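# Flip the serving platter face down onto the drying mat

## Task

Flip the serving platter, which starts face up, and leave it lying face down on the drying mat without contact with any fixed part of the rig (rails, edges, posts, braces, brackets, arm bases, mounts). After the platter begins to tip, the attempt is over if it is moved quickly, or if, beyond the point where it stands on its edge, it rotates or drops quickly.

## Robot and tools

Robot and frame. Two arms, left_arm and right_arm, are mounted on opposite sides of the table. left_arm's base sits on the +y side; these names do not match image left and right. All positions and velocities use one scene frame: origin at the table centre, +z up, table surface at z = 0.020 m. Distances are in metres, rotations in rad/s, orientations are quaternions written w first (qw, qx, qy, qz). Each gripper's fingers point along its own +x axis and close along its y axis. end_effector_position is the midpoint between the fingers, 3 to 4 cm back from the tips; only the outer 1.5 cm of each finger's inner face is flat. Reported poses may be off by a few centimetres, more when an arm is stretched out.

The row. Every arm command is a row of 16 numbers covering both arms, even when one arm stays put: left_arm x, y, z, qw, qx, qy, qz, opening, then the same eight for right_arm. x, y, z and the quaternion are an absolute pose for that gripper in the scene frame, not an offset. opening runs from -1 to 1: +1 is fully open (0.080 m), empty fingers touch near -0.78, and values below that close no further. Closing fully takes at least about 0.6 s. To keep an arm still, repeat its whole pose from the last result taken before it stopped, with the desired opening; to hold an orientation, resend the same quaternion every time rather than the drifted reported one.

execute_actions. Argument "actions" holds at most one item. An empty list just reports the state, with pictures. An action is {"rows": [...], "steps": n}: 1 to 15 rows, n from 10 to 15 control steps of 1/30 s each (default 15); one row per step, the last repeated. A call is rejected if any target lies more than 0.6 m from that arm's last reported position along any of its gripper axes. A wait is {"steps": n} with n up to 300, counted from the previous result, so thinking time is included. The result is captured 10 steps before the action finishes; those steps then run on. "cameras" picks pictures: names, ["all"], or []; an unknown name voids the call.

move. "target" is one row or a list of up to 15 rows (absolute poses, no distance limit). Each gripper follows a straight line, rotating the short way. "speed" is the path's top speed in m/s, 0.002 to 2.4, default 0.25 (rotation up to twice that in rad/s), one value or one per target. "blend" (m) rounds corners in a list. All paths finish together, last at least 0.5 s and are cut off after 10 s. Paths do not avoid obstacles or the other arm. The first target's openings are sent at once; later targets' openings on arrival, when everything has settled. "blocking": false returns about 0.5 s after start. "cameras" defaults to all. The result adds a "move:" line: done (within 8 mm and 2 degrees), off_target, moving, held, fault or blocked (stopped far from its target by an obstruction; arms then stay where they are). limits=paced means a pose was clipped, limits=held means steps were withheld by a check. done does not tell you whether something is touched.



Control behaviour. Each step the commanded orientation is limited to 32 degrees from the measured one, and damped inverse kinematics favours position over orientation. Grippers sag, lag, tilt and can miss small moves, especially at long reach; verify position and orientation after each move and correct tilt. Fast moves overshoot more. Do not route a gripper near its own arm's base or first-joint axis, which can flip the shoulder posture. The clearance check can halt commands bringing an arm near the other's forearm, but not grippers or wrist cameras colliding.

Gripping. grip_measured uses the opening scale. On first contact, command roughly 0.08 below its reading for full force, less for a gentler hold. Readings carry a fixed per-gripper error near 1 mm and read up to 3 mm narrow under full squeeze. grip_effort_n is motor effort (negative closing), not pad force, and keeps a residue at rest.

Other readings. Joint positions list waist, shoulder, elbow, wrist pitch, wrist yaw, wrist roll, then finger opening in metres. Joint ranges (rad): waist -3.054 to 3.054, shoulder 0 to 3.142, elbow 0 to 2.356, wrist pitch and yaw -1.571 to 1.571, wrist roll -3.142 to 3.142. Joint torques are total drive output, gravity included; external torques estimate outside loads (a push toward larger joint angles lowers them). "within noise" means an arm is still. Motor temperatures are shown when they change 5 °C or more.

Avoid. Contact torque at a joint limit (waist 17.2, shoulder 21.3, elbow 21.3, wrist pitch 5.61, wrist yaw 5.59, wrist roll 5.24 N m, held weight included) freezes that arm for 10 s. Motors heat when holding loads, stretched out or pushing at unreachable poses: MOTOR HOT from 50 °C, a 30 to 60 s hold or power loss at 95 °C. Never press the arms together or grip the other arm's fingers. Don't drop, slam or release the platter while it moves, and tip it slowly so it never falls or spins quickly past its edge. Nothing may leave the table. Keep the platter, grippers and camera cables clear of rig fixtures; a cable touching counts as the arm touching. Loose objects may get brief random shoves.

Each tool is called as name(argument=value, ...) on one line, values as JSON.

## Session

execute_actions(actions=[])

zoom_image(camera="cam_high", region=[120, 130, 560, 460])

Scene clock: 0.00 s of 3974.00 s.
left_arm: end_effector_position=(+0.3479, +0.1610, +0.3459) grip_measured=+1.000 grip_effort_n=n/a end_effector_quat_wxyz=(+0.891, +0.414, +0.147, -0.113) | right_arm: end_effector_position=(-0.2519, -0.2605, +0.3897) grip_measured=+1.000 grip_effort_n=n/a end_effector_quat_wxyz=(+0.545, +0.034, +0.465, +0.697)
Joint positions: left_arm=[0.639 1.689 1.56 -0.385 -0.76 0.485 0.08] | right_arm=[1.09 1.102 1.345 -0.813 0.553 1.206 0.08]
Joint velocities: within noise
Joint torques (N m): no reading
External joint torques (N m): no reading
Motor temperatures (°C): left_arm=[28 31 28 27 25 30] | right_arm=[27 28 27 29 30 26]
Heat: left arm: hottest shoulder 31 °C (+0.0 °C/min); right arm: hottest wrist yaw 30 °C (+0.0 °C/min).
Hand target: left_arm +0.3479, +0.1611, +0.3467; +0.891, +0.414, +0.147, -0.112 | right_arm -0.2516, -0.2606, +0.3904; +0.544, +0.035, +0.465, +0.697

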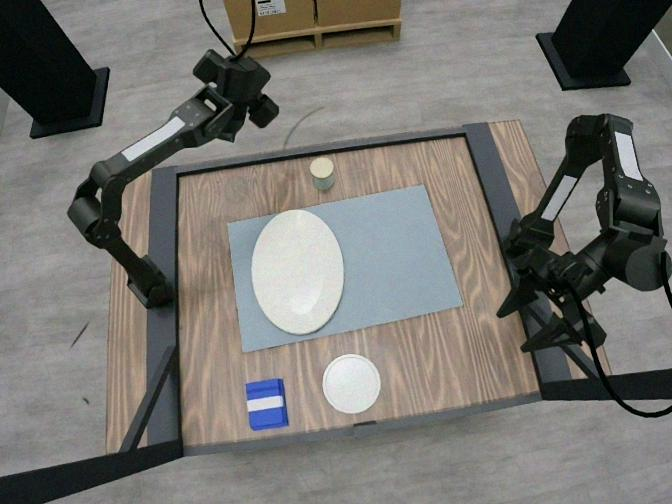

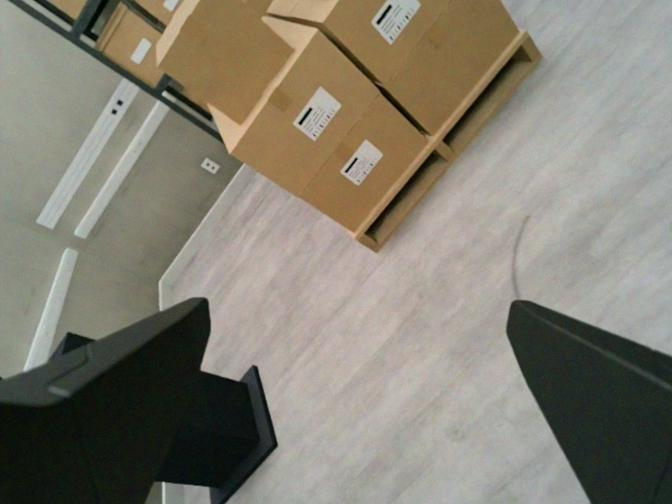

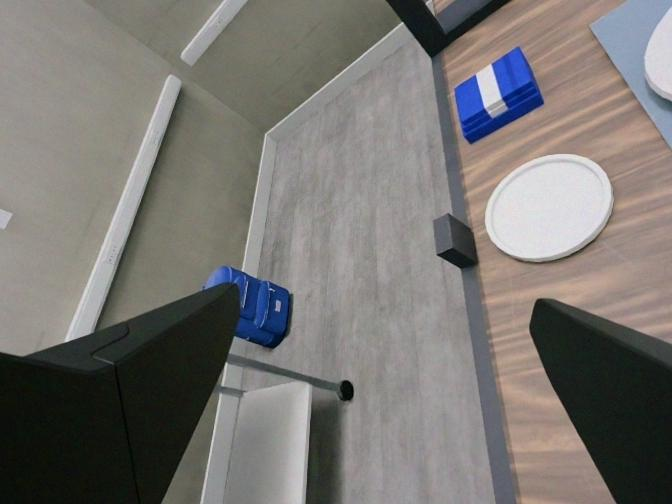

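Scaled by 1.145 from the camera's 672x504 image, which has a finer 960x720 frame.

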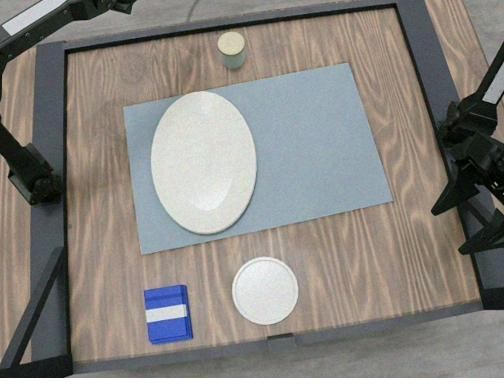

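move(target=[[0.20,0.24,0.32,-0.6409,0.2988,-0.6409,0.2988,0.25,-0.15,-0.22,0.28,0.6409,0.2988,0.6409,0.2988,0.25],[0.0,0.26,0.24,-0.6409,0.2988,-0.6409,0.2988,0.25,-0.018,-0.13,0.12,0.6409,0.2988,0.6409,0.2988,0.25],[0.0,0.26,0.22,-0.6409,0.2988,-0.6409,0.2988,0.25,-0.018,-0.075,0.08,0.6409,0.2988,0.6409,0.2988,0.25]], speed=[0.5,0.25,0.12])

zoom_image(camera="cam_high", region=[190, 180, 490, 367])

Scene clock: 5.97 s of 3974.00 s.
left_arm: end_effector_position=(-0.0001, +0.2594, +0.2226) grip_measured=+0.254 grip_effort_n=-19.8 end_effector_quat_wxyz=(+0.640, -0.299, +0.641, -0.300) | right_arm: end_effector_position=(-0.0165, -0.0792, +0.0785) grip_measured=+0.253 grip_effort_n=-17.9 end_effector_quat_wxyz=(+0.643, +0.298, +0.641, +0.295)
Joint positions: left_arm=[0.134 0.548 0.642 -0.796 0.12 -1.471 0.046] | right_arm=[-0.06 1.665 0.599 0.36 -0.029 1.545 0.046]
Joint torques (N m): left_arm=[-0.25 -0.9 6.7 1.6 -0.16 -0.05] | right_arm=[0.03 -6.13 5.53 1.55 0.01 -0.04]
External joint torques (N m): left_arm=[-0.25 -0.86 0.04 0.08 -0.18 -0.09] | right_arm=[0.01 -0.11 0.25 0.04 -0.01 0]
Heat: left arm: hottest shoulder 32 °C (+10.1 °C/min); right arm: hottest wrist pitch 30 °C (+10.1 °C/min).
Hand target: left_arm +0.0000, +0.2600, +0.2200; +0.641, -0.299, +0.641, -0.299 | right_arm -0.0180, -0.0751, +0.0799; +0.641, +0.299, +0.641, +0.299
Off the commanded pose: left_arm 0.003 m, 0 deg | right_arm 0.005 m, 1 deg.
Kept back: nothing.
move: done

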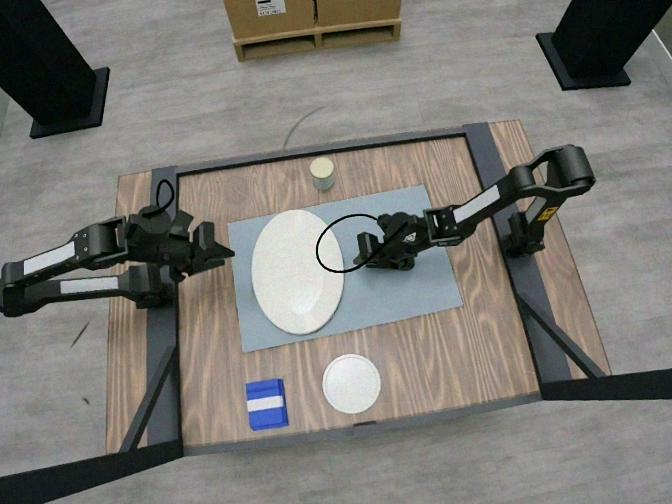

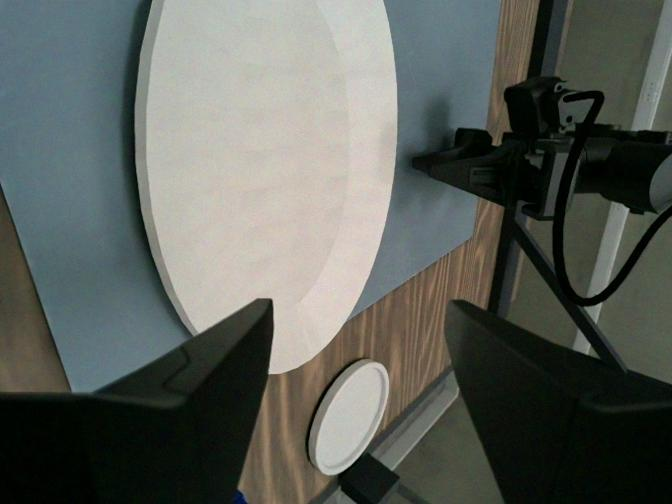

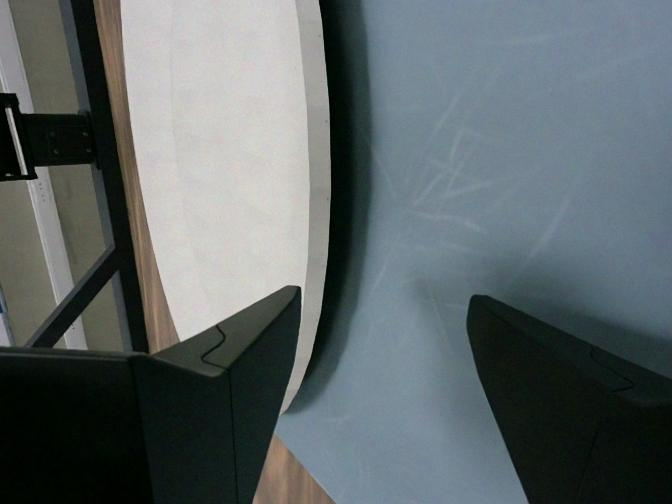

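Scaled by 1.680 from the camera's 672x504 image, which has a finer 960x720 frame.

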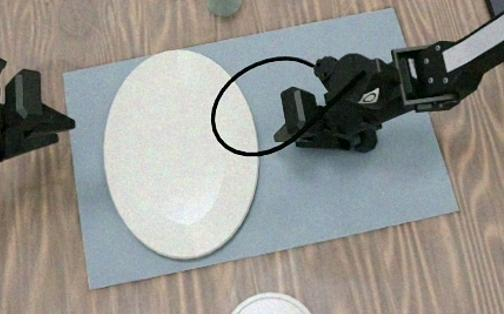

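move(target=[[0.0,0.26,0.22,-0.6409,0.2988,-0.6409,0.2988,0.25,-0.031,-0.07,0.079,0.6409,0.2988,0.6409,0.2988,0.25],[0.0,0.26,0.22,-0.6409,0.2988,-0.6409,0.2988,0.25,-0.031,-0.033,0.079,0.6409,0.2988,0.6409,0.2988,0.25]], speed=0.1)

move(target=[0.0,0.26,0.22,-0.6409,0.2988,-0.6409,0.2988,0.25,-0.031,-0.033,0.079,0.6409,0.2988,0.6409,0.2988,-0.97])

zoom_image(camera="cam_high", region=[190, 180, 490, 367])

Scene clock: 7.53 s of 3974.00 s.
left_arm: end_effector_position=(+0.0000, +0.2594, +0.2226) grip_measured=+0.254 grip_effort_n=-19.8 end_effector_quat_wxyz=(+0.640, -0.299, +0.641, -0.300) | right_arm: end_effector_position=(-0.0317, -0.0364, +0.0791) grip_measured=+0.253 grip_effort_n=-17.9 end_effector_quat_wxyz=(+0.640, +0.297, +0.642, +0.300)
Joint positions: left_arm=[0.134 0.548 0.642 -0.796 0.119 -1.471 0.046] | right_arm=[-0.01 1.803 0.768 0.336 -0.001 1.572 0.046]
Joint torques (N m): left_arm=[-0.25 -0.9 6.69 1.59 -0.16 -0.05] | right_arm=[0.02 -7.28 5.8 1.19 0.24 0]
External joint torques (N m): left_arm=[-0.25 -0.88 0.06 0.07 -0.18 -0.09] | right_arm=[-0.04 -0.1 0.43 -0.31 0.21 0.04]
Heat: left arm: hottest shoulder 32 °C (+8.0 °C/min); right arm: hottest wrist pitch 30 °C (+8.0 °C/min).
Hand target: left_arm +0.0000, +0.2600, +0.2200; +0.641, -0.299, +0.641, -0.299 | right_arm -0.0310, -0.0330, +0.0790; +0.641, +0.299, +0.641, +0.299
Off the commanded pose: left_arm 0.003 m, 0 deg | right_arm 0.003 m, 0 deg.
Kept back: nothing.
move: done

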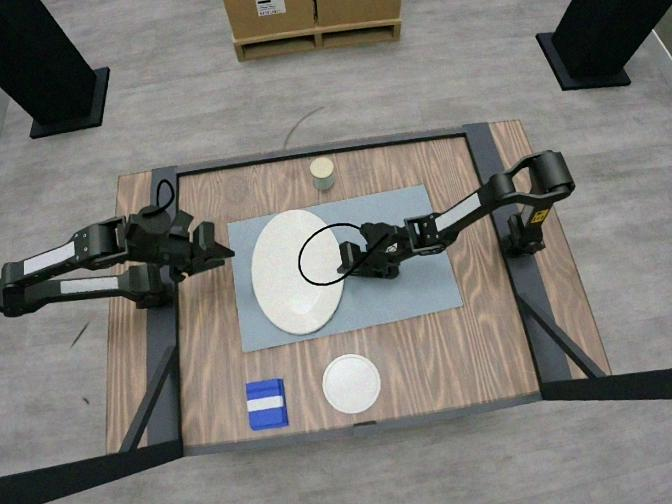

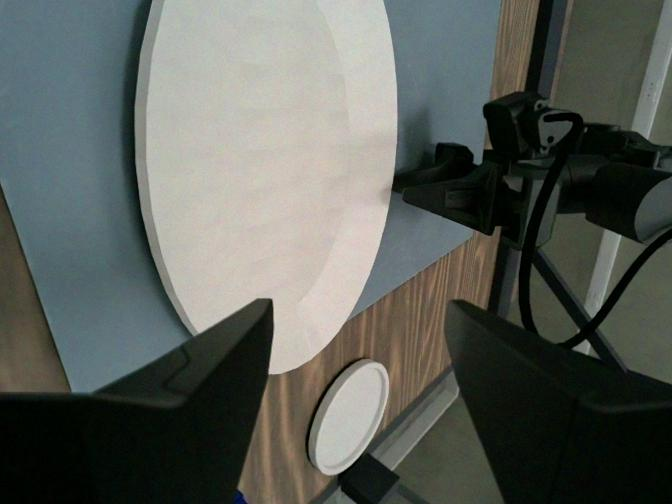

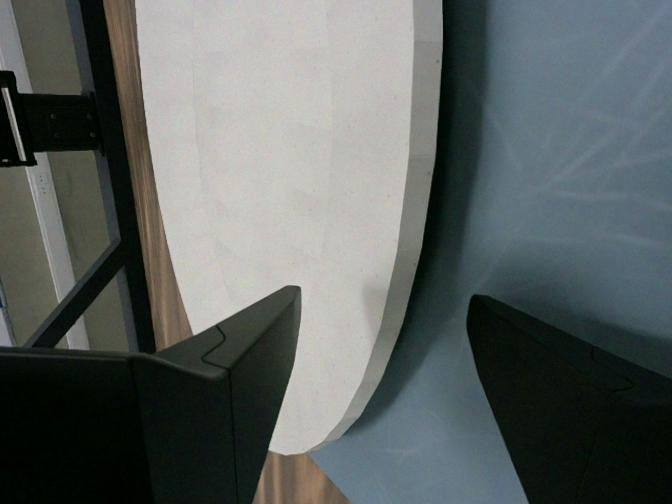

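Scene clock: 8.23 s of 3974.00 s.
left_arm: end_effector_position=(+0.0000, +0.2594, +0.2226) grip_measured=+0.254 grip_effort_n=-19.8 end_effector_quat_wxyz=(+0.640, -0.299, +0.641, -0.300) | right_arm: end_effector_position=(-0.0317, -0.0363, +0.0790) grip_measured=-0.764 grip_effort_n=-83.5 end_effector_quat_wxyz=(+0.640, +0.297, +0.642, +0.300)
Joint positions: left_arm=[0.134 0.548 0.642 -0.796 0.119 -1.471 0.046] | right_arm=[-0.01 1.803 0.768 0.335 -0.001 1.572 0.001]
Joint torques (N m): left_arm=[-0.24 -0.9 6.69 1.59 -0.16 -0.05] | right_arm=[-0.12 -7.33 5.69 1.16 0.23 0.08]
External joint torques (N m): left_arm=[-0.24 -0.9 0.11 0.09 -0.18 -0.09] | right_arm=[-0.13 -0.11 0.25 -0.36 0.2 0.12]
Heat: left arm: hottest shoulder 32 °C (+7.3 °C/min); right arm: hottest wrist pitch 30 °C (+7.3 °C/min).
Hand target: left_arm +0.0000, +0.2600, +0.2200; +0.641, -0.299, +0.641, -0.299 | right_arm -0.0310, -0.0331, +0.0789; +0.641, +0.299, +0.641, +0.299
Off the commanded pose: left_arm 0.003 m, 0 deg | right_arm 0.003 m, 0 deg.
Kept back: nothing.
move: done

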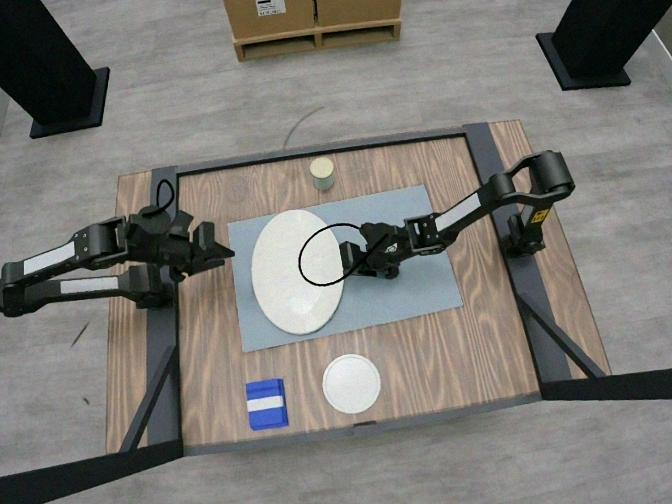

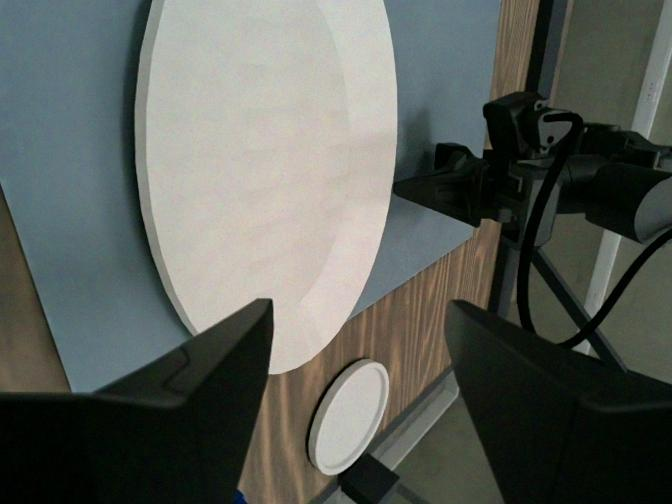

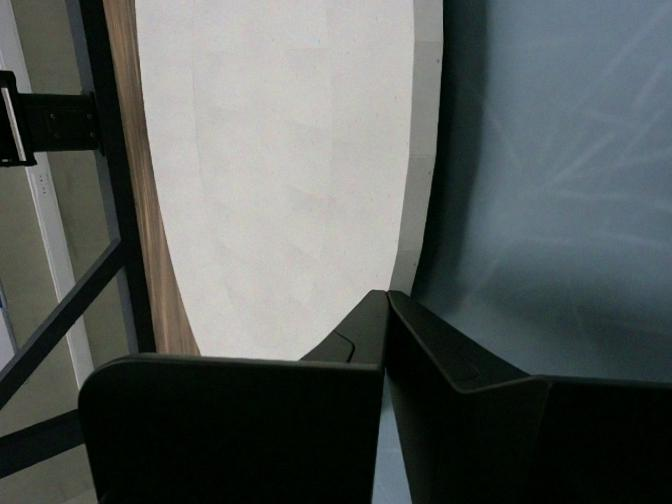

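Scaled by 1.680 from the camera's 672x504 image, which has a finer 960x720 frame.

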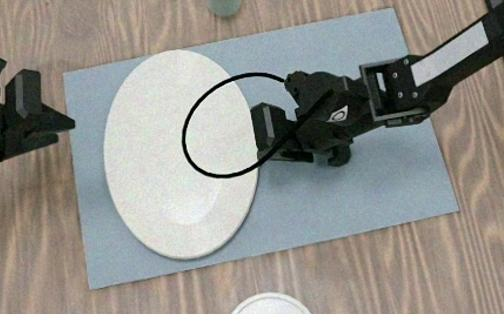

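move(target=[[0.0,0.26,0.22,-0.6409,0.2988,-0.6409,0.2988,0.25,-0.031,-0.033,0.079,0.6409,0.2988,0.6409,0.2988,0.25],[0.0,0.26,0.22,-0.6409,0.2988,-0.6409,0.2988,0.25,-0.029,-0.009,0.078,0.6409,0.2988,0.6409,0.2988,0.25]], speed=0.1)

move(target=[0.0,0.26,0.22,-0.6409,0.2988,-0.6409,0.2988,0.25,-0.029,-0.009,0.078,0.6409,0.2988,0.6409,0.2988,-0.97])

Scene clock: 10.23 s of 3974.00 s.
left_arm: end_effector_position=(+0.0000, +0.2594, +0.2226) grip_measured=+0.254 grip_effort_n=-19.8 end_effector_quat_wxyz=(+0.640, -0.299, +0.641, -0.300) | right_arm: end_effector_position=(-0.0308, -0.0124, +0.0784) grip_measured=+0.247 grip_effort_n=15.1 end_effector_quat_wxyz=(+0.640, +0.298, +0.642, +0.300)
Joint positions: left_arm=[0.134 0.548 0.642 -0.796 0.119 -1.471 0.046] | right_arm=[-0.012 1.879 0.87 0.31 -0.001 1.572 0.046]
Joint torques (N m): left_arm=[-0.25 -0.91 6.69 1.59 -0.16 -0.04] | right_arm=[-0.38 -7.93 5.83 1.19 0.07 -0.08]
External joint torques (N m): left_arm=[-0.25 -0.89 0.06 0.07 -0.18 -0.08] | right_arm=[-0.43 -0.09 0.37 -0.31 0.04 -0.04]
Heat: left arm: hottest shoulder 32 °C (+5.9 °C/min); right arm: hottest wrist pitch 30 °C (+5.9 °C/min).
Hand target: left_arm +0.0000, +0.2600, +0.2200; +0.641, -0.299, +0.641, -0.299 | right_arm -0.0290, -0.0090, +0.0781; +0.641, +0.299, +0.641, +0.299
Off the commanded pose: left_arm 0.003 m, 0 deg | right_arm 0.004 m, 0 deg.
Kept back: nothing.
move: done

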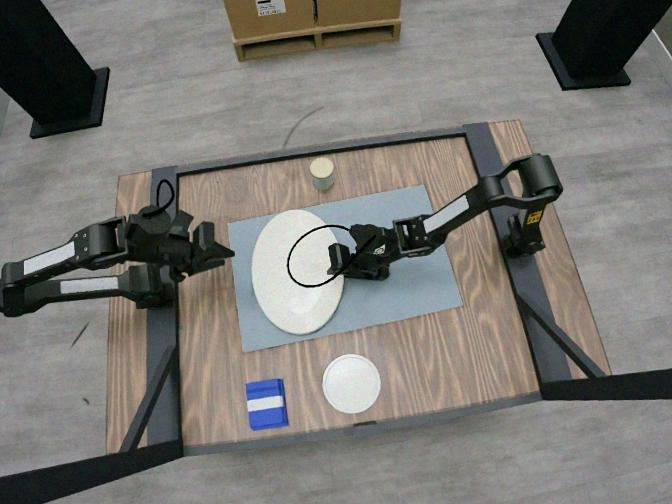

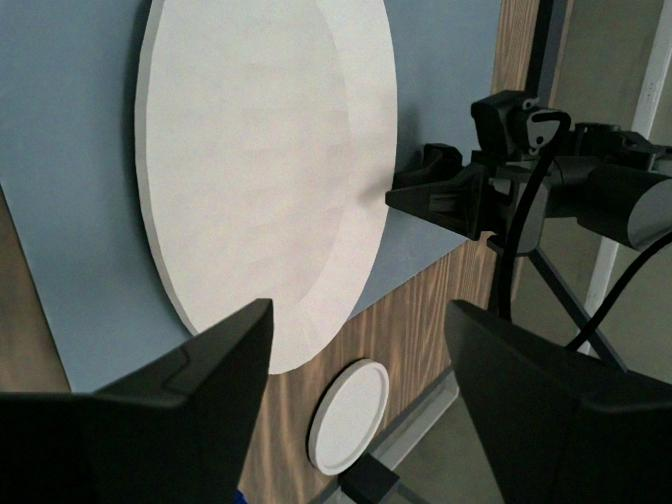

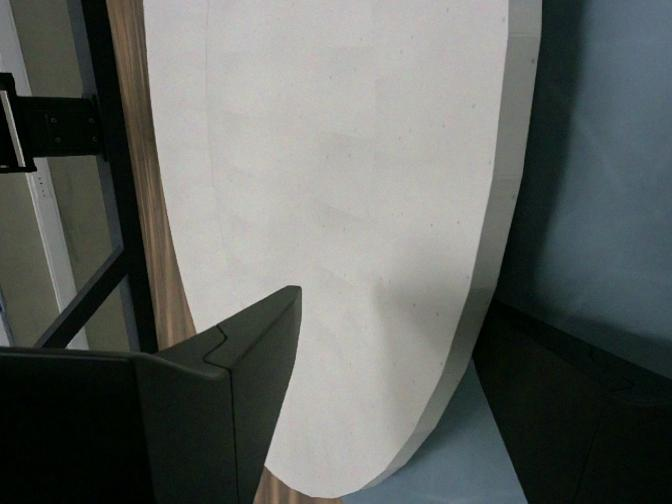

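Scene clock: 10.93 s of 3974.00 s.
left_arm: end_effector_position=(+0.0000, +0.2594, +0.2226) grip_measured=+0.254 grip_effort_n=-19.8 end_effector_quat_wxyz=(+0.640, -0.299, +0.641, -0.300) | right_arm: end_effector_position=(-0.0297, -0.0145, +0.0737) grip_measured=-0.483 grip_effort_n=-83.5 end_effector_quat_wxyz=(+0.643, +0.293, +0.645, +0.292)
Joint positions: left_arm=[0.134 0.548 0.642 -0.796 0.119 -1.471 0.046] | right_arm=[-0.015 1.885 0.87 0.298 -0.001 1.574 0.013]
Joint torques (N m): left_arm=[-0.25 -0.9 6.69 1.59 -0.16 -0.04] | right_arm=[-0.35 -8.87 5.78 1.83 0.11 -0.15]
External joint torques (N m): left_arm=[-0.27 -0.87 0.09 0.09 -0.17 -0.08] | right_arm=[-0.35 -1.05 0.39 0.36 0.07 -0.11]
Heat: left arm: hottest shoulder 32 °C (+5.5 °C/min); right arm: hottest wrist pitch 31 °C (+11.0 °C/min).
Hand target: left_arm +0.0000, +0.2600, +0.2200; +0.641, -0.299, +0.641, -0.299 | right_arm -0.0289, -0.0092, +0.0780; +0.641, +0.299, +0.641, +0.299
Off the commanded pose: left_arm 0.003 m, 0 deg | right_arm 0.007 m, 1 deg.
Kept back: nothing.
move: done

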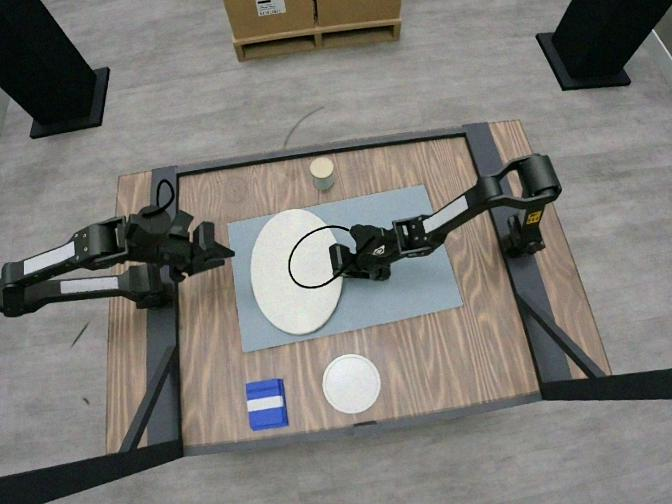

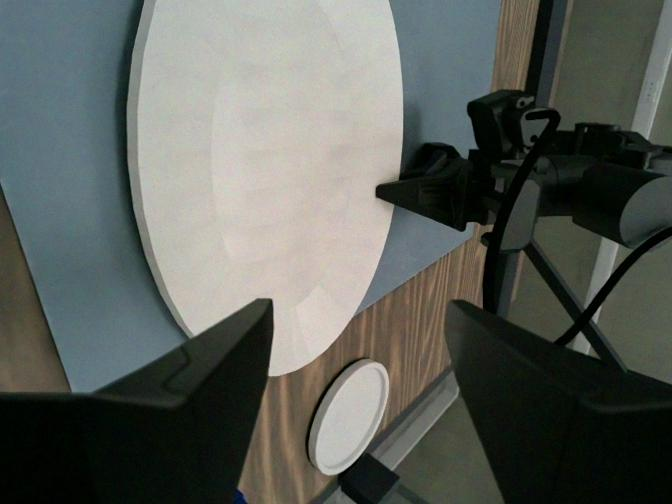

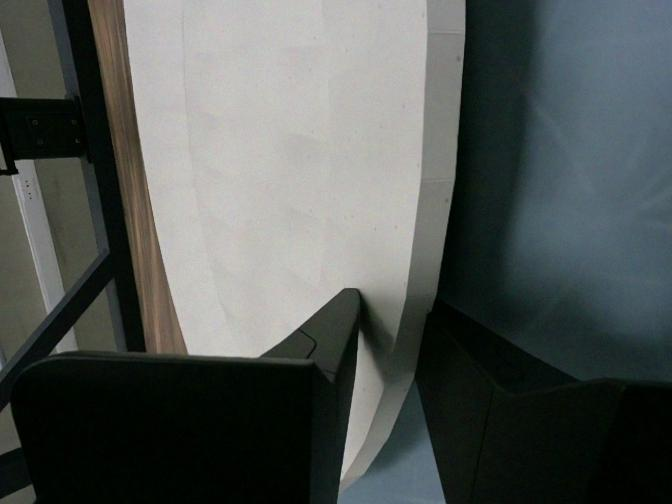

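move(target=[0.0,0.26,0.18,-0.6409,0.2988,-0.6409,0.2988,0.25,-0.030,-0.114,0.079,0.6409,0.2988,0.6409,0.2988,-0.97], speed=0.1)

zoom_image(camera="cam_high", region=[190, 180, 490, 367])

Scene clock: 14.57 s of 3974.00 s.
left_arm: end_effector_position=(+0.0000, +0.2594, +0.1826) grip_measured=+0.254 grip_effort_n=-19.3 end_effector_quat_wxyz=(+0.640, -0.299, +0.641, -0.300) | right_arm: end_effector_position=(-0.0290, -0.1048, +0.0848) grip_measured=-0.556 grip_effort_n=-83.5 end_effector_quat_wxyz=(+0.636, +0.308, +0.638, +0.306)
Joint positions: left_arm=[0.134 0.49 0.474 -0.686 0.119 -1.471 0.046] | right_arm=[-0.016 1.55 0.483 0.394 -0.001 1.574 0.01]
Joint torques (N m): left_arm=[-0.23 -0.84 6.85 1.6 -0.16 -0.04] | right_arm=[0.28 -7.95 1.85 0.33 0.18 -0.07]
External joint torques (N m): left_arm=[-0.23 -0.92 0.12 0.1 -0.17 -0.09] | right_arm=[0.27 -2.86 -3.41 -1.18 0.15 -0.03]
Heat: left arm: hottest shoulder 32 °C (+4.1 °C/min); right arm: hottest wrist pitch 31 °C (+8.2 °C/min).
Hand target: left_arm +0.0000, +0.2600, +0.1799; +0.641, -0.299, +0.641, -0.299 | right_arm -0.0299, -0.1138, +0.0788; +0.641, +0.299, +0.641, +0.299
Off the commanded pose: left_arm 0.003 m, 0 deg | right_arm 0.011 m, 1 deg.
Kept back: nothing.
move: off_target (right_arm)

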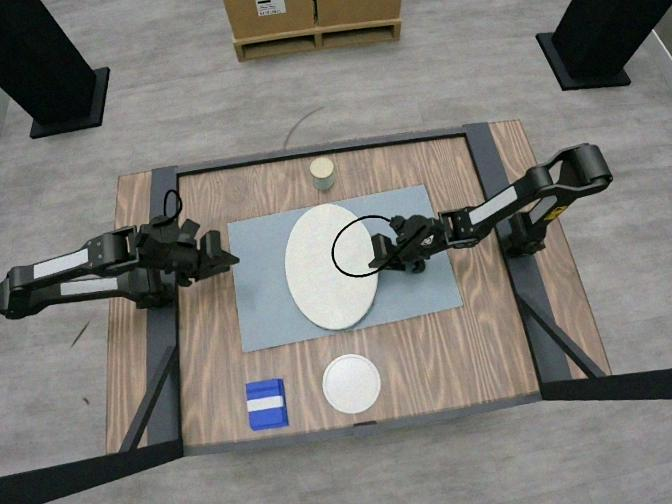

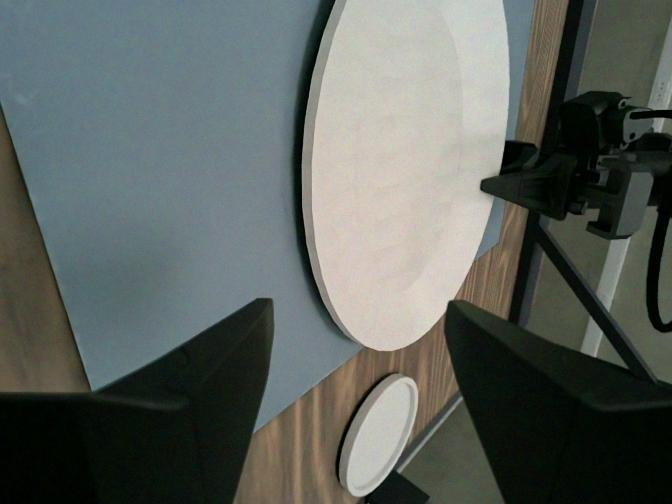

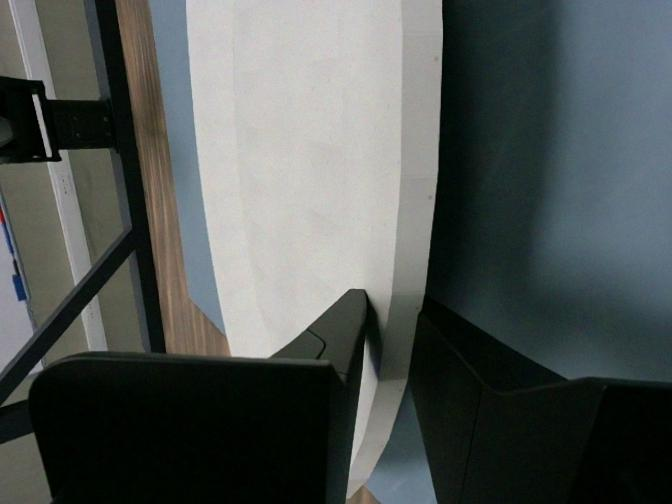

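Scaled by 1.680 from the camera's 672x504 image, which has a finer 960x720 frame.

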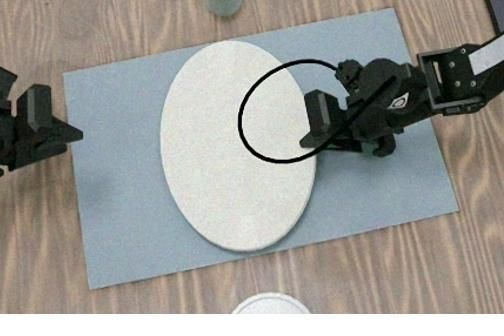

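move(target=[[-0.01,0.25,0.10,-0.6409,0.2988,-0.6409,0.2988,0.25,-0.030,-0.110,0.079,0.6409,0.2988,0.6409,0.2988,-0.97],[-0.01,0.20,0.079,-0.6409,0.2988,-0.6409,0.2988,0.25,-0.030,-0.110,0.079,0.6409,0.2988,0.6409,0.2988,-0.97]], speed=0.12)

zoom_image(camera="cam_high", region=[190, 180, 490, 367])

Scene clock: 17.00 s of 3974.00 s.
left_arm: end_effector_position=(-0.0101, +0.2030, +0.0764) grip_measured=+0.254 grip_effort_n=-19.8 end_effector_quat_wxyz=(+0.641, -0.296, +0.643, -0.297) | right_arm: end_effector_position=(-0.0290, -0.1050, +0.0849) grip_measured=-0.556 grip_effort_n=-83.5 end_effector_quat_wxyz=(+0.636, +0.308, +0.638, +0.306)
Joint positions: left_arm=[0.002 1.056 0.156 0.194 0.019 -1.557 0.046] | right_arm=[-0.016 1.549 0.482 0.394 -0.001 1.574 0.01]
Joint torques (N m): left_arm=[-0.25 -1.46 7.87 1.58 -0.22 -0.05] | right_arm=[0.13 -6.2 3.41 0.35 0.17 -0.1]
External joint torques (N m): left_arm=[-0.25 0.57 2.05 0.09 -0.19 -0.09] | right_arm=[0.14 -1.11 -1.82 -1.16 0.14 -0.06]
Heat: left arm: hottest shoulder 32 °C (+3.5 °C/min); right arm: hottest wrist pitch 31 °C (+7.1 °C/min).
Hand target: left_arm -0.0100, +0.2001, +0.0790; +0.641, -0.299, +0.641, -0.299 | right_arm -0.0299, -0.1100, +0.0790; +0.641, +0.299, +0.641, +0.299
Off the commanded pose: left_arm 0.004 m, 0 deg | right_arm 0.008 m, 1 deg.
Kept back: nothing.
move: done

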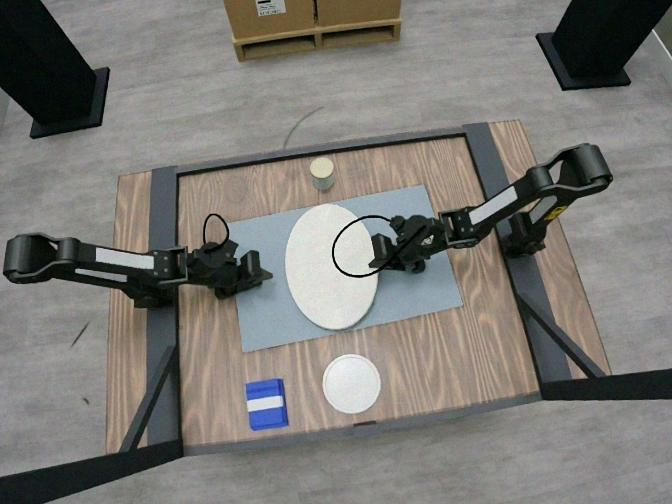

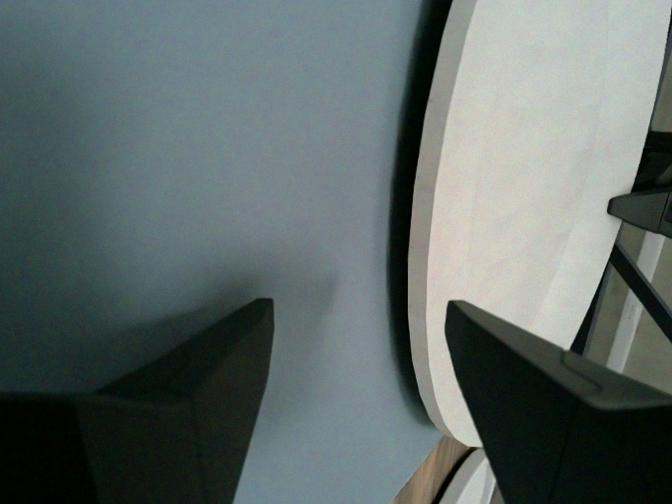

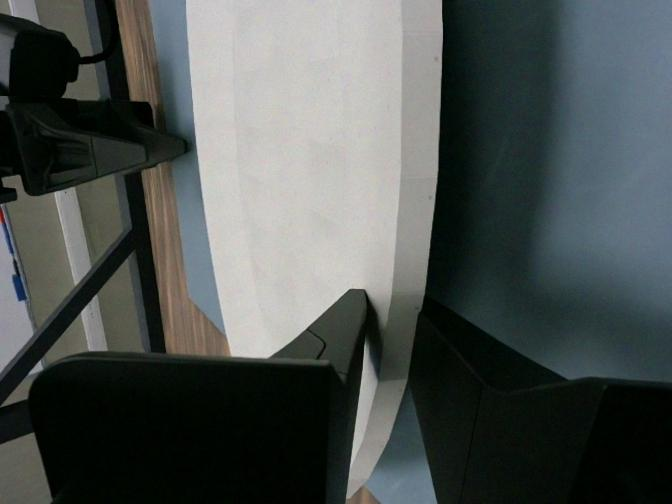

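Scaled by 1.680 from the camera's 672x504 image, which has a finer 960x720 frame.

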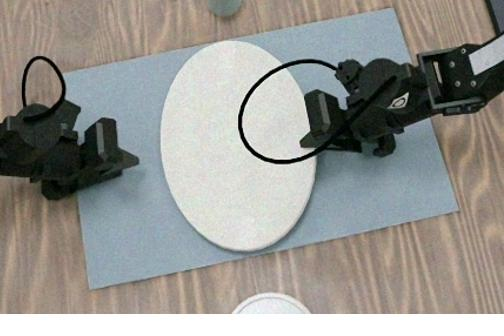

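move(target=[[-0.01,0.137,0.079,-0.6409,0.2988,-0.6409,0.2988,0.25,-0.030,-0.110,0.079,0.6409,0.2988,0.6409,0.2988,-0.97]], speed=0.08)

zoom_image(camera="cam_high", region=[190, 180, 490, 367])

Scene clock: 18.73 s of 3974.00 s.
left_arm: end_effector_position=(-0.0099, +0.1399, +0.0781) grip_measured=+0.254 grip_effort_n=-19.8 end_effector_quat_wxyz=(+0.641, -0.297, +0.642, -0.299) | right_arm: end_effector_position=(-0.0290, -0.1050, +0.0849) grip_measured=-0.556 grip_effort_n=-83.5 end_effector_quat_wxyz=(+0.636, +0.308, +0.638, +0.306)
Joint positions: left_arm=[-0.003 1.419 0.358 0.36 0.015 -1.56 0.046] | right_arm=[-0.016 1.549 0.482 0.394 -0.001 1.574 0.01]
Joint torques (N m): left_arm=[-0.25 -2.96 7.11 1.58 -0.23 -0.05] | right_arm=[0.26 -6.05 3.36 0.31 0.13 -0.06]
External joint torques (N m): left_arm=[-0.26 1.18 1.77 0.05 -0.19 -0.09] | right_arm=[0.24 -0.94 -1.92 -1.21 0.1 -0.02]
Heat: left arm: hottest shoulder 32 °C (+3.2 °C/min); right arm: hottest shoulder 31 °C (+9.6 °C/min).
Hand target: left_arm -0.0100, +0.1371, +0.0790; +0.641, -0.299, +0.641, -0.299 | right_arm -0.0299, -0.1100, +0.0790; +0.641, +0.299, +0.641, +0.299
Off the commanded pose: left_arm 0.003 m, 0 deg | right_arm 0.008 m, 1 deg.
Kept back: nothing.
move: done

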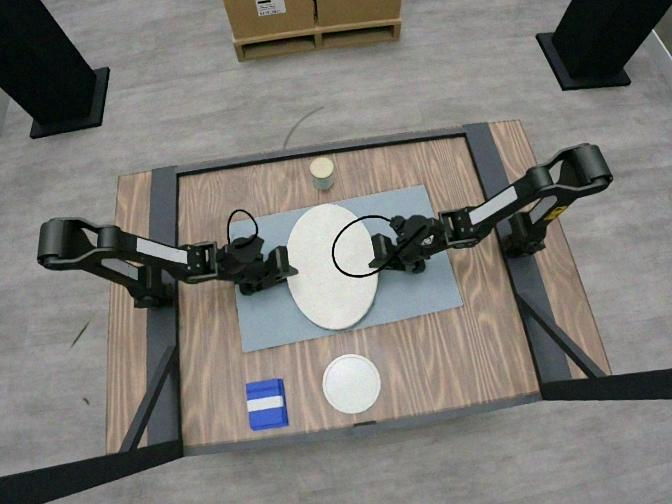

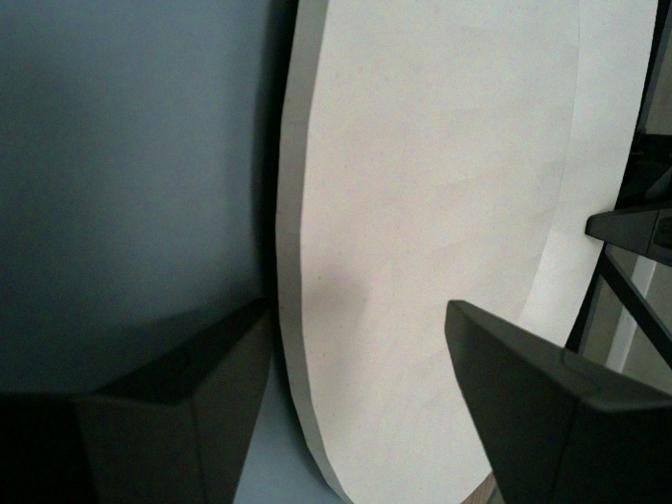

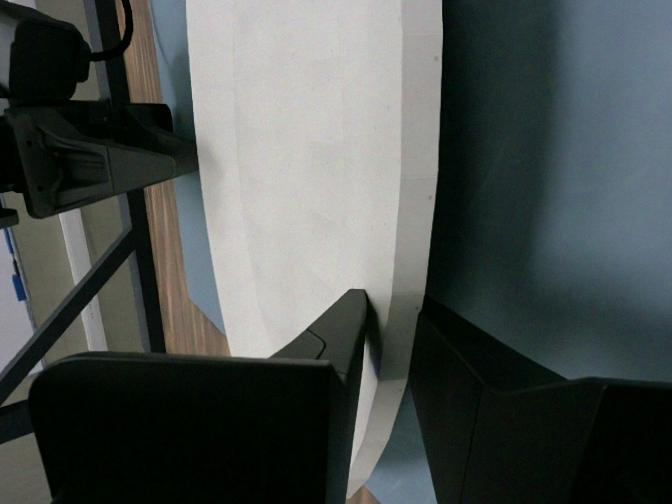

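Scaled by 1.680 from the camera's 672x504 image, which has a finer 960x720 frame.

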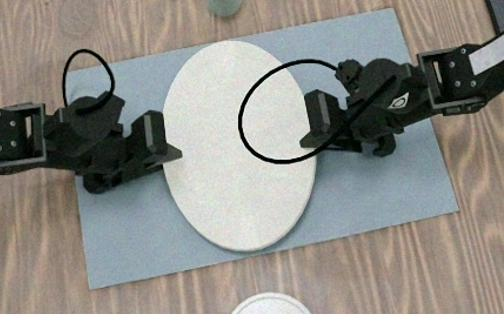

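Good. Close left.

move(target=[-0.01,0.136,0.079,-0.6409,0.2988,-0.6409,0.2988,-0.97,-0.030,-0.108,0.081,0.6409,0.2988,0.6409,0.2988,-0.97])

Scene clock: 19.70 s of 3974.00 s.
left_arm: end_effector_position=(-0.0098, +0.1438, +0.0718) grip_measured=-0.617 grip_effort_n=-83.5 end_effector_quat_wxyz=(+0.645, -0.288, +0.646, -0.289) | right_arm: end_effector_position=(-0.0300, -0.1102, +0.0788) grip_measured=-0.532 grip_effort_n=-83.5 end_effector_quat_wxyz=(+0.640, +0.298, +0.643, +0.296)
Joint positions: left_arm=[-0.004 1.428 0.356 0.342 0.012 -1.561 0.007] | right_arm=[-0.013 1.549 0.477 0.368 -0.001 1.576 0.011]
Joint torques (N m): left_arm=[-0.2 -3.41 7.64 2.82 -0.14 -0.02] | right_arm=[-0.02 -5.85 4.83 1.19 0.17 -0.12]
External joint torques (N m): left_arm=[-0.2 0.7 2.45 1.34 -0.11 -0.06] | right_arm=[0.02 -0.76 -0.44 -0.32 0.12 -0.08]
Heat: left arm: hottest shoulder 32 °C (+3.0 °C/min); right arm: hottest shoulder 31 °C (+9.1 °C/min).
Hand target: left_arm -0.0100, +0.1363, +0.0790; +0.641, -0.299, +0.641, -0.299 | right_arm -0.0300, -0.1081, +0.0810; +0.641, +0.299, +0.641, +0.299
Off the commanded pose: left_arm 0.011 m, 2 deg | right_arm 0.003 m, 0 deg.
Kept back: nothing.
move: off_target (left_arm)

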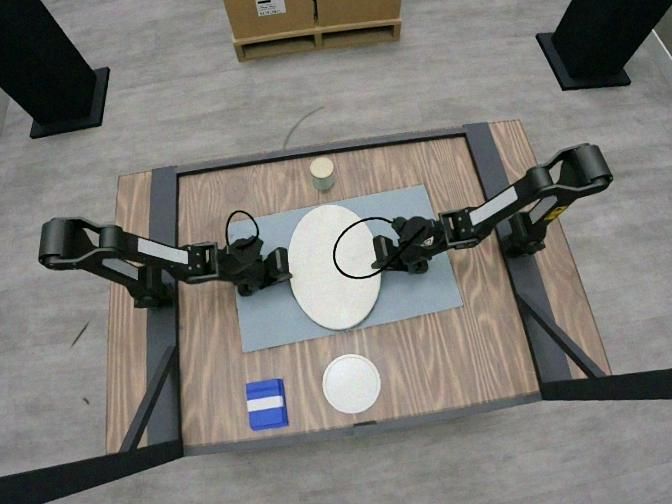

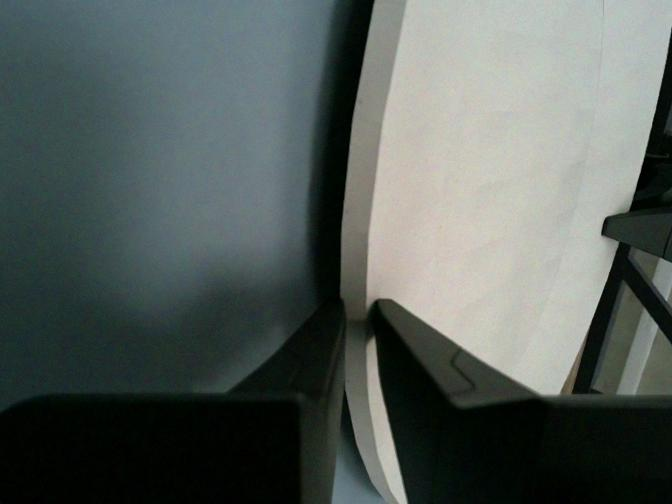

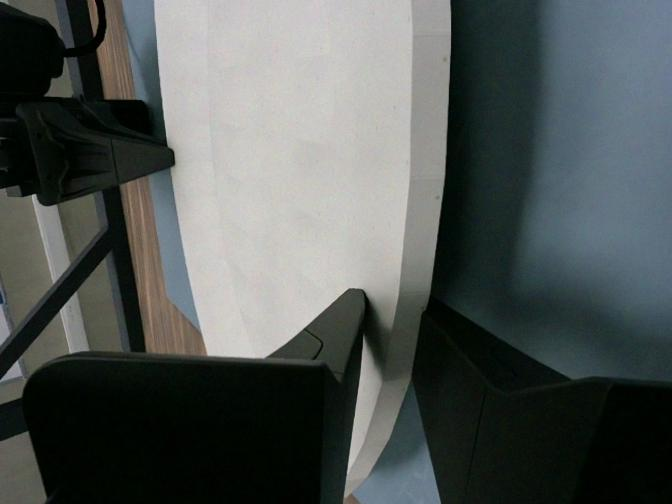

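move(target=[[-0.01,0.144,0.145,-0.612,0.354,-0.612,0.354,-0.98,-0.028,-0.111,0.150,0.612,0.354,0.612,0.354,-0.98],[-0.01,0.145,0.28,-0.5721,0.4156,-0.5721,0.4156,-0.98,-0.026,-0.112,0.282,0.5721,0.4156,0.5721,0.4156,-0.98]], speed=0.07)

Scene clock: 36.03 s of 3974.00 s.
left_arm: end_effector_position=(-0.0099, +0.1448, +0.2735) grip_measured=-0.768 grip_effort_n=-83.5 end_effector_quat_wxyz=(+0.576, -0.410, +0.575, -0.411) | right_arm: end_effector_position=(-0.0261, -0.1130, +0.2816) grip_measured=-0.764 grip_effort_n=-83.5 end_effector_quat_wxyz=(+0.573, +0.417, +0.572, +0.414)
Joint positions: left_arm=[-0.004 0.896 0.638 -0.073 0.012 -1.564 0] | right_arm=[-0.027 1.052 0.722 0.015 -0.008 1.569 0.001]
Joint torques (N m): left_arm=[0.03 -2.99 9.55 1.6 0.07 -0.03] | right_arm=[-0.18 -3.59 6.52 1.57 -0.18 -0.13]
External joint torques (N m): left_arm=[0.04 -0.65 2.37 -0.13 0.08 -0.08] | right_arm=[-0.19 -0.27 -0.69 -0.16 -0.19 -0.08]
Motor temperatures (°C): left_arm=[28 32 34 35 25 30] | right_arm=[27 32 33 34 30 26]
Heat: left arm: hottest wrist pitch 35 °C (+13.3 °C/min); right arm: hottest wrist pitch 34 °C (+8.3 °C/min).
Hand target: left_arm -0.0100, +0.1450, +0.2800; +0.572, -0.416, +0.572, -0.416 | right_arm -0.0260, -0.1120, +0.2820; +0.572, +0.416, +0.572, +0.416
Off the commanded pose: left_arm 0.007 m, 1 deg | right_arm 0.001 m, 0 deg.
Kept back: nothing.
move: done

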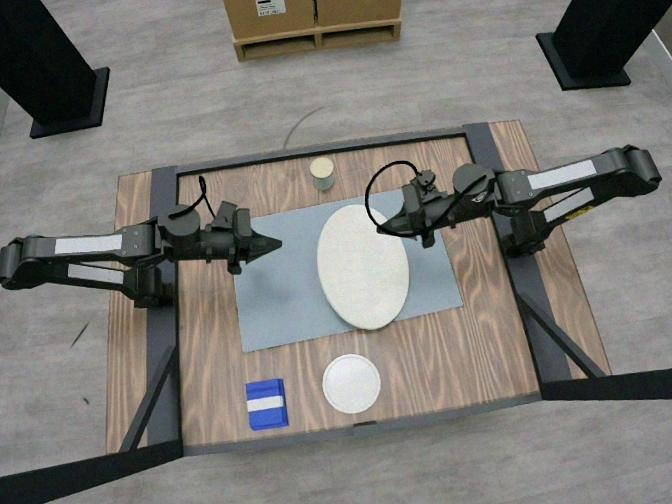

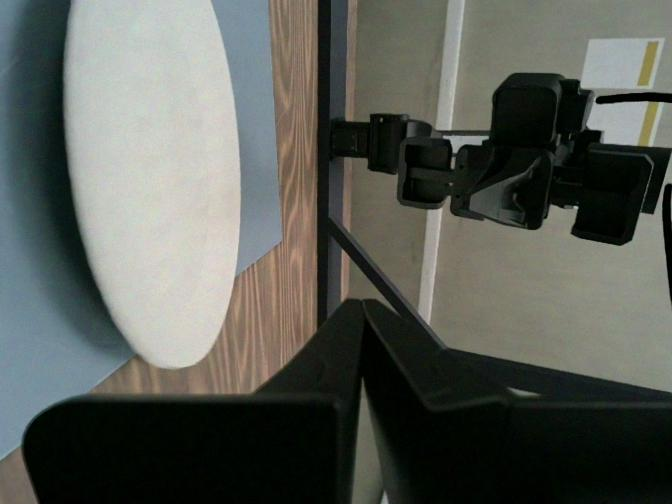

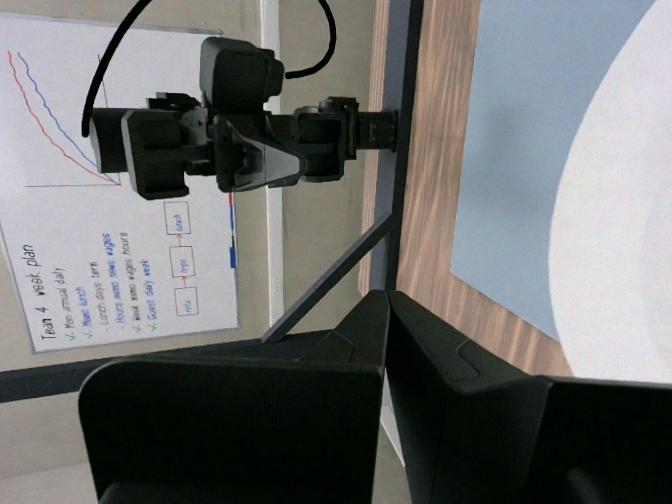

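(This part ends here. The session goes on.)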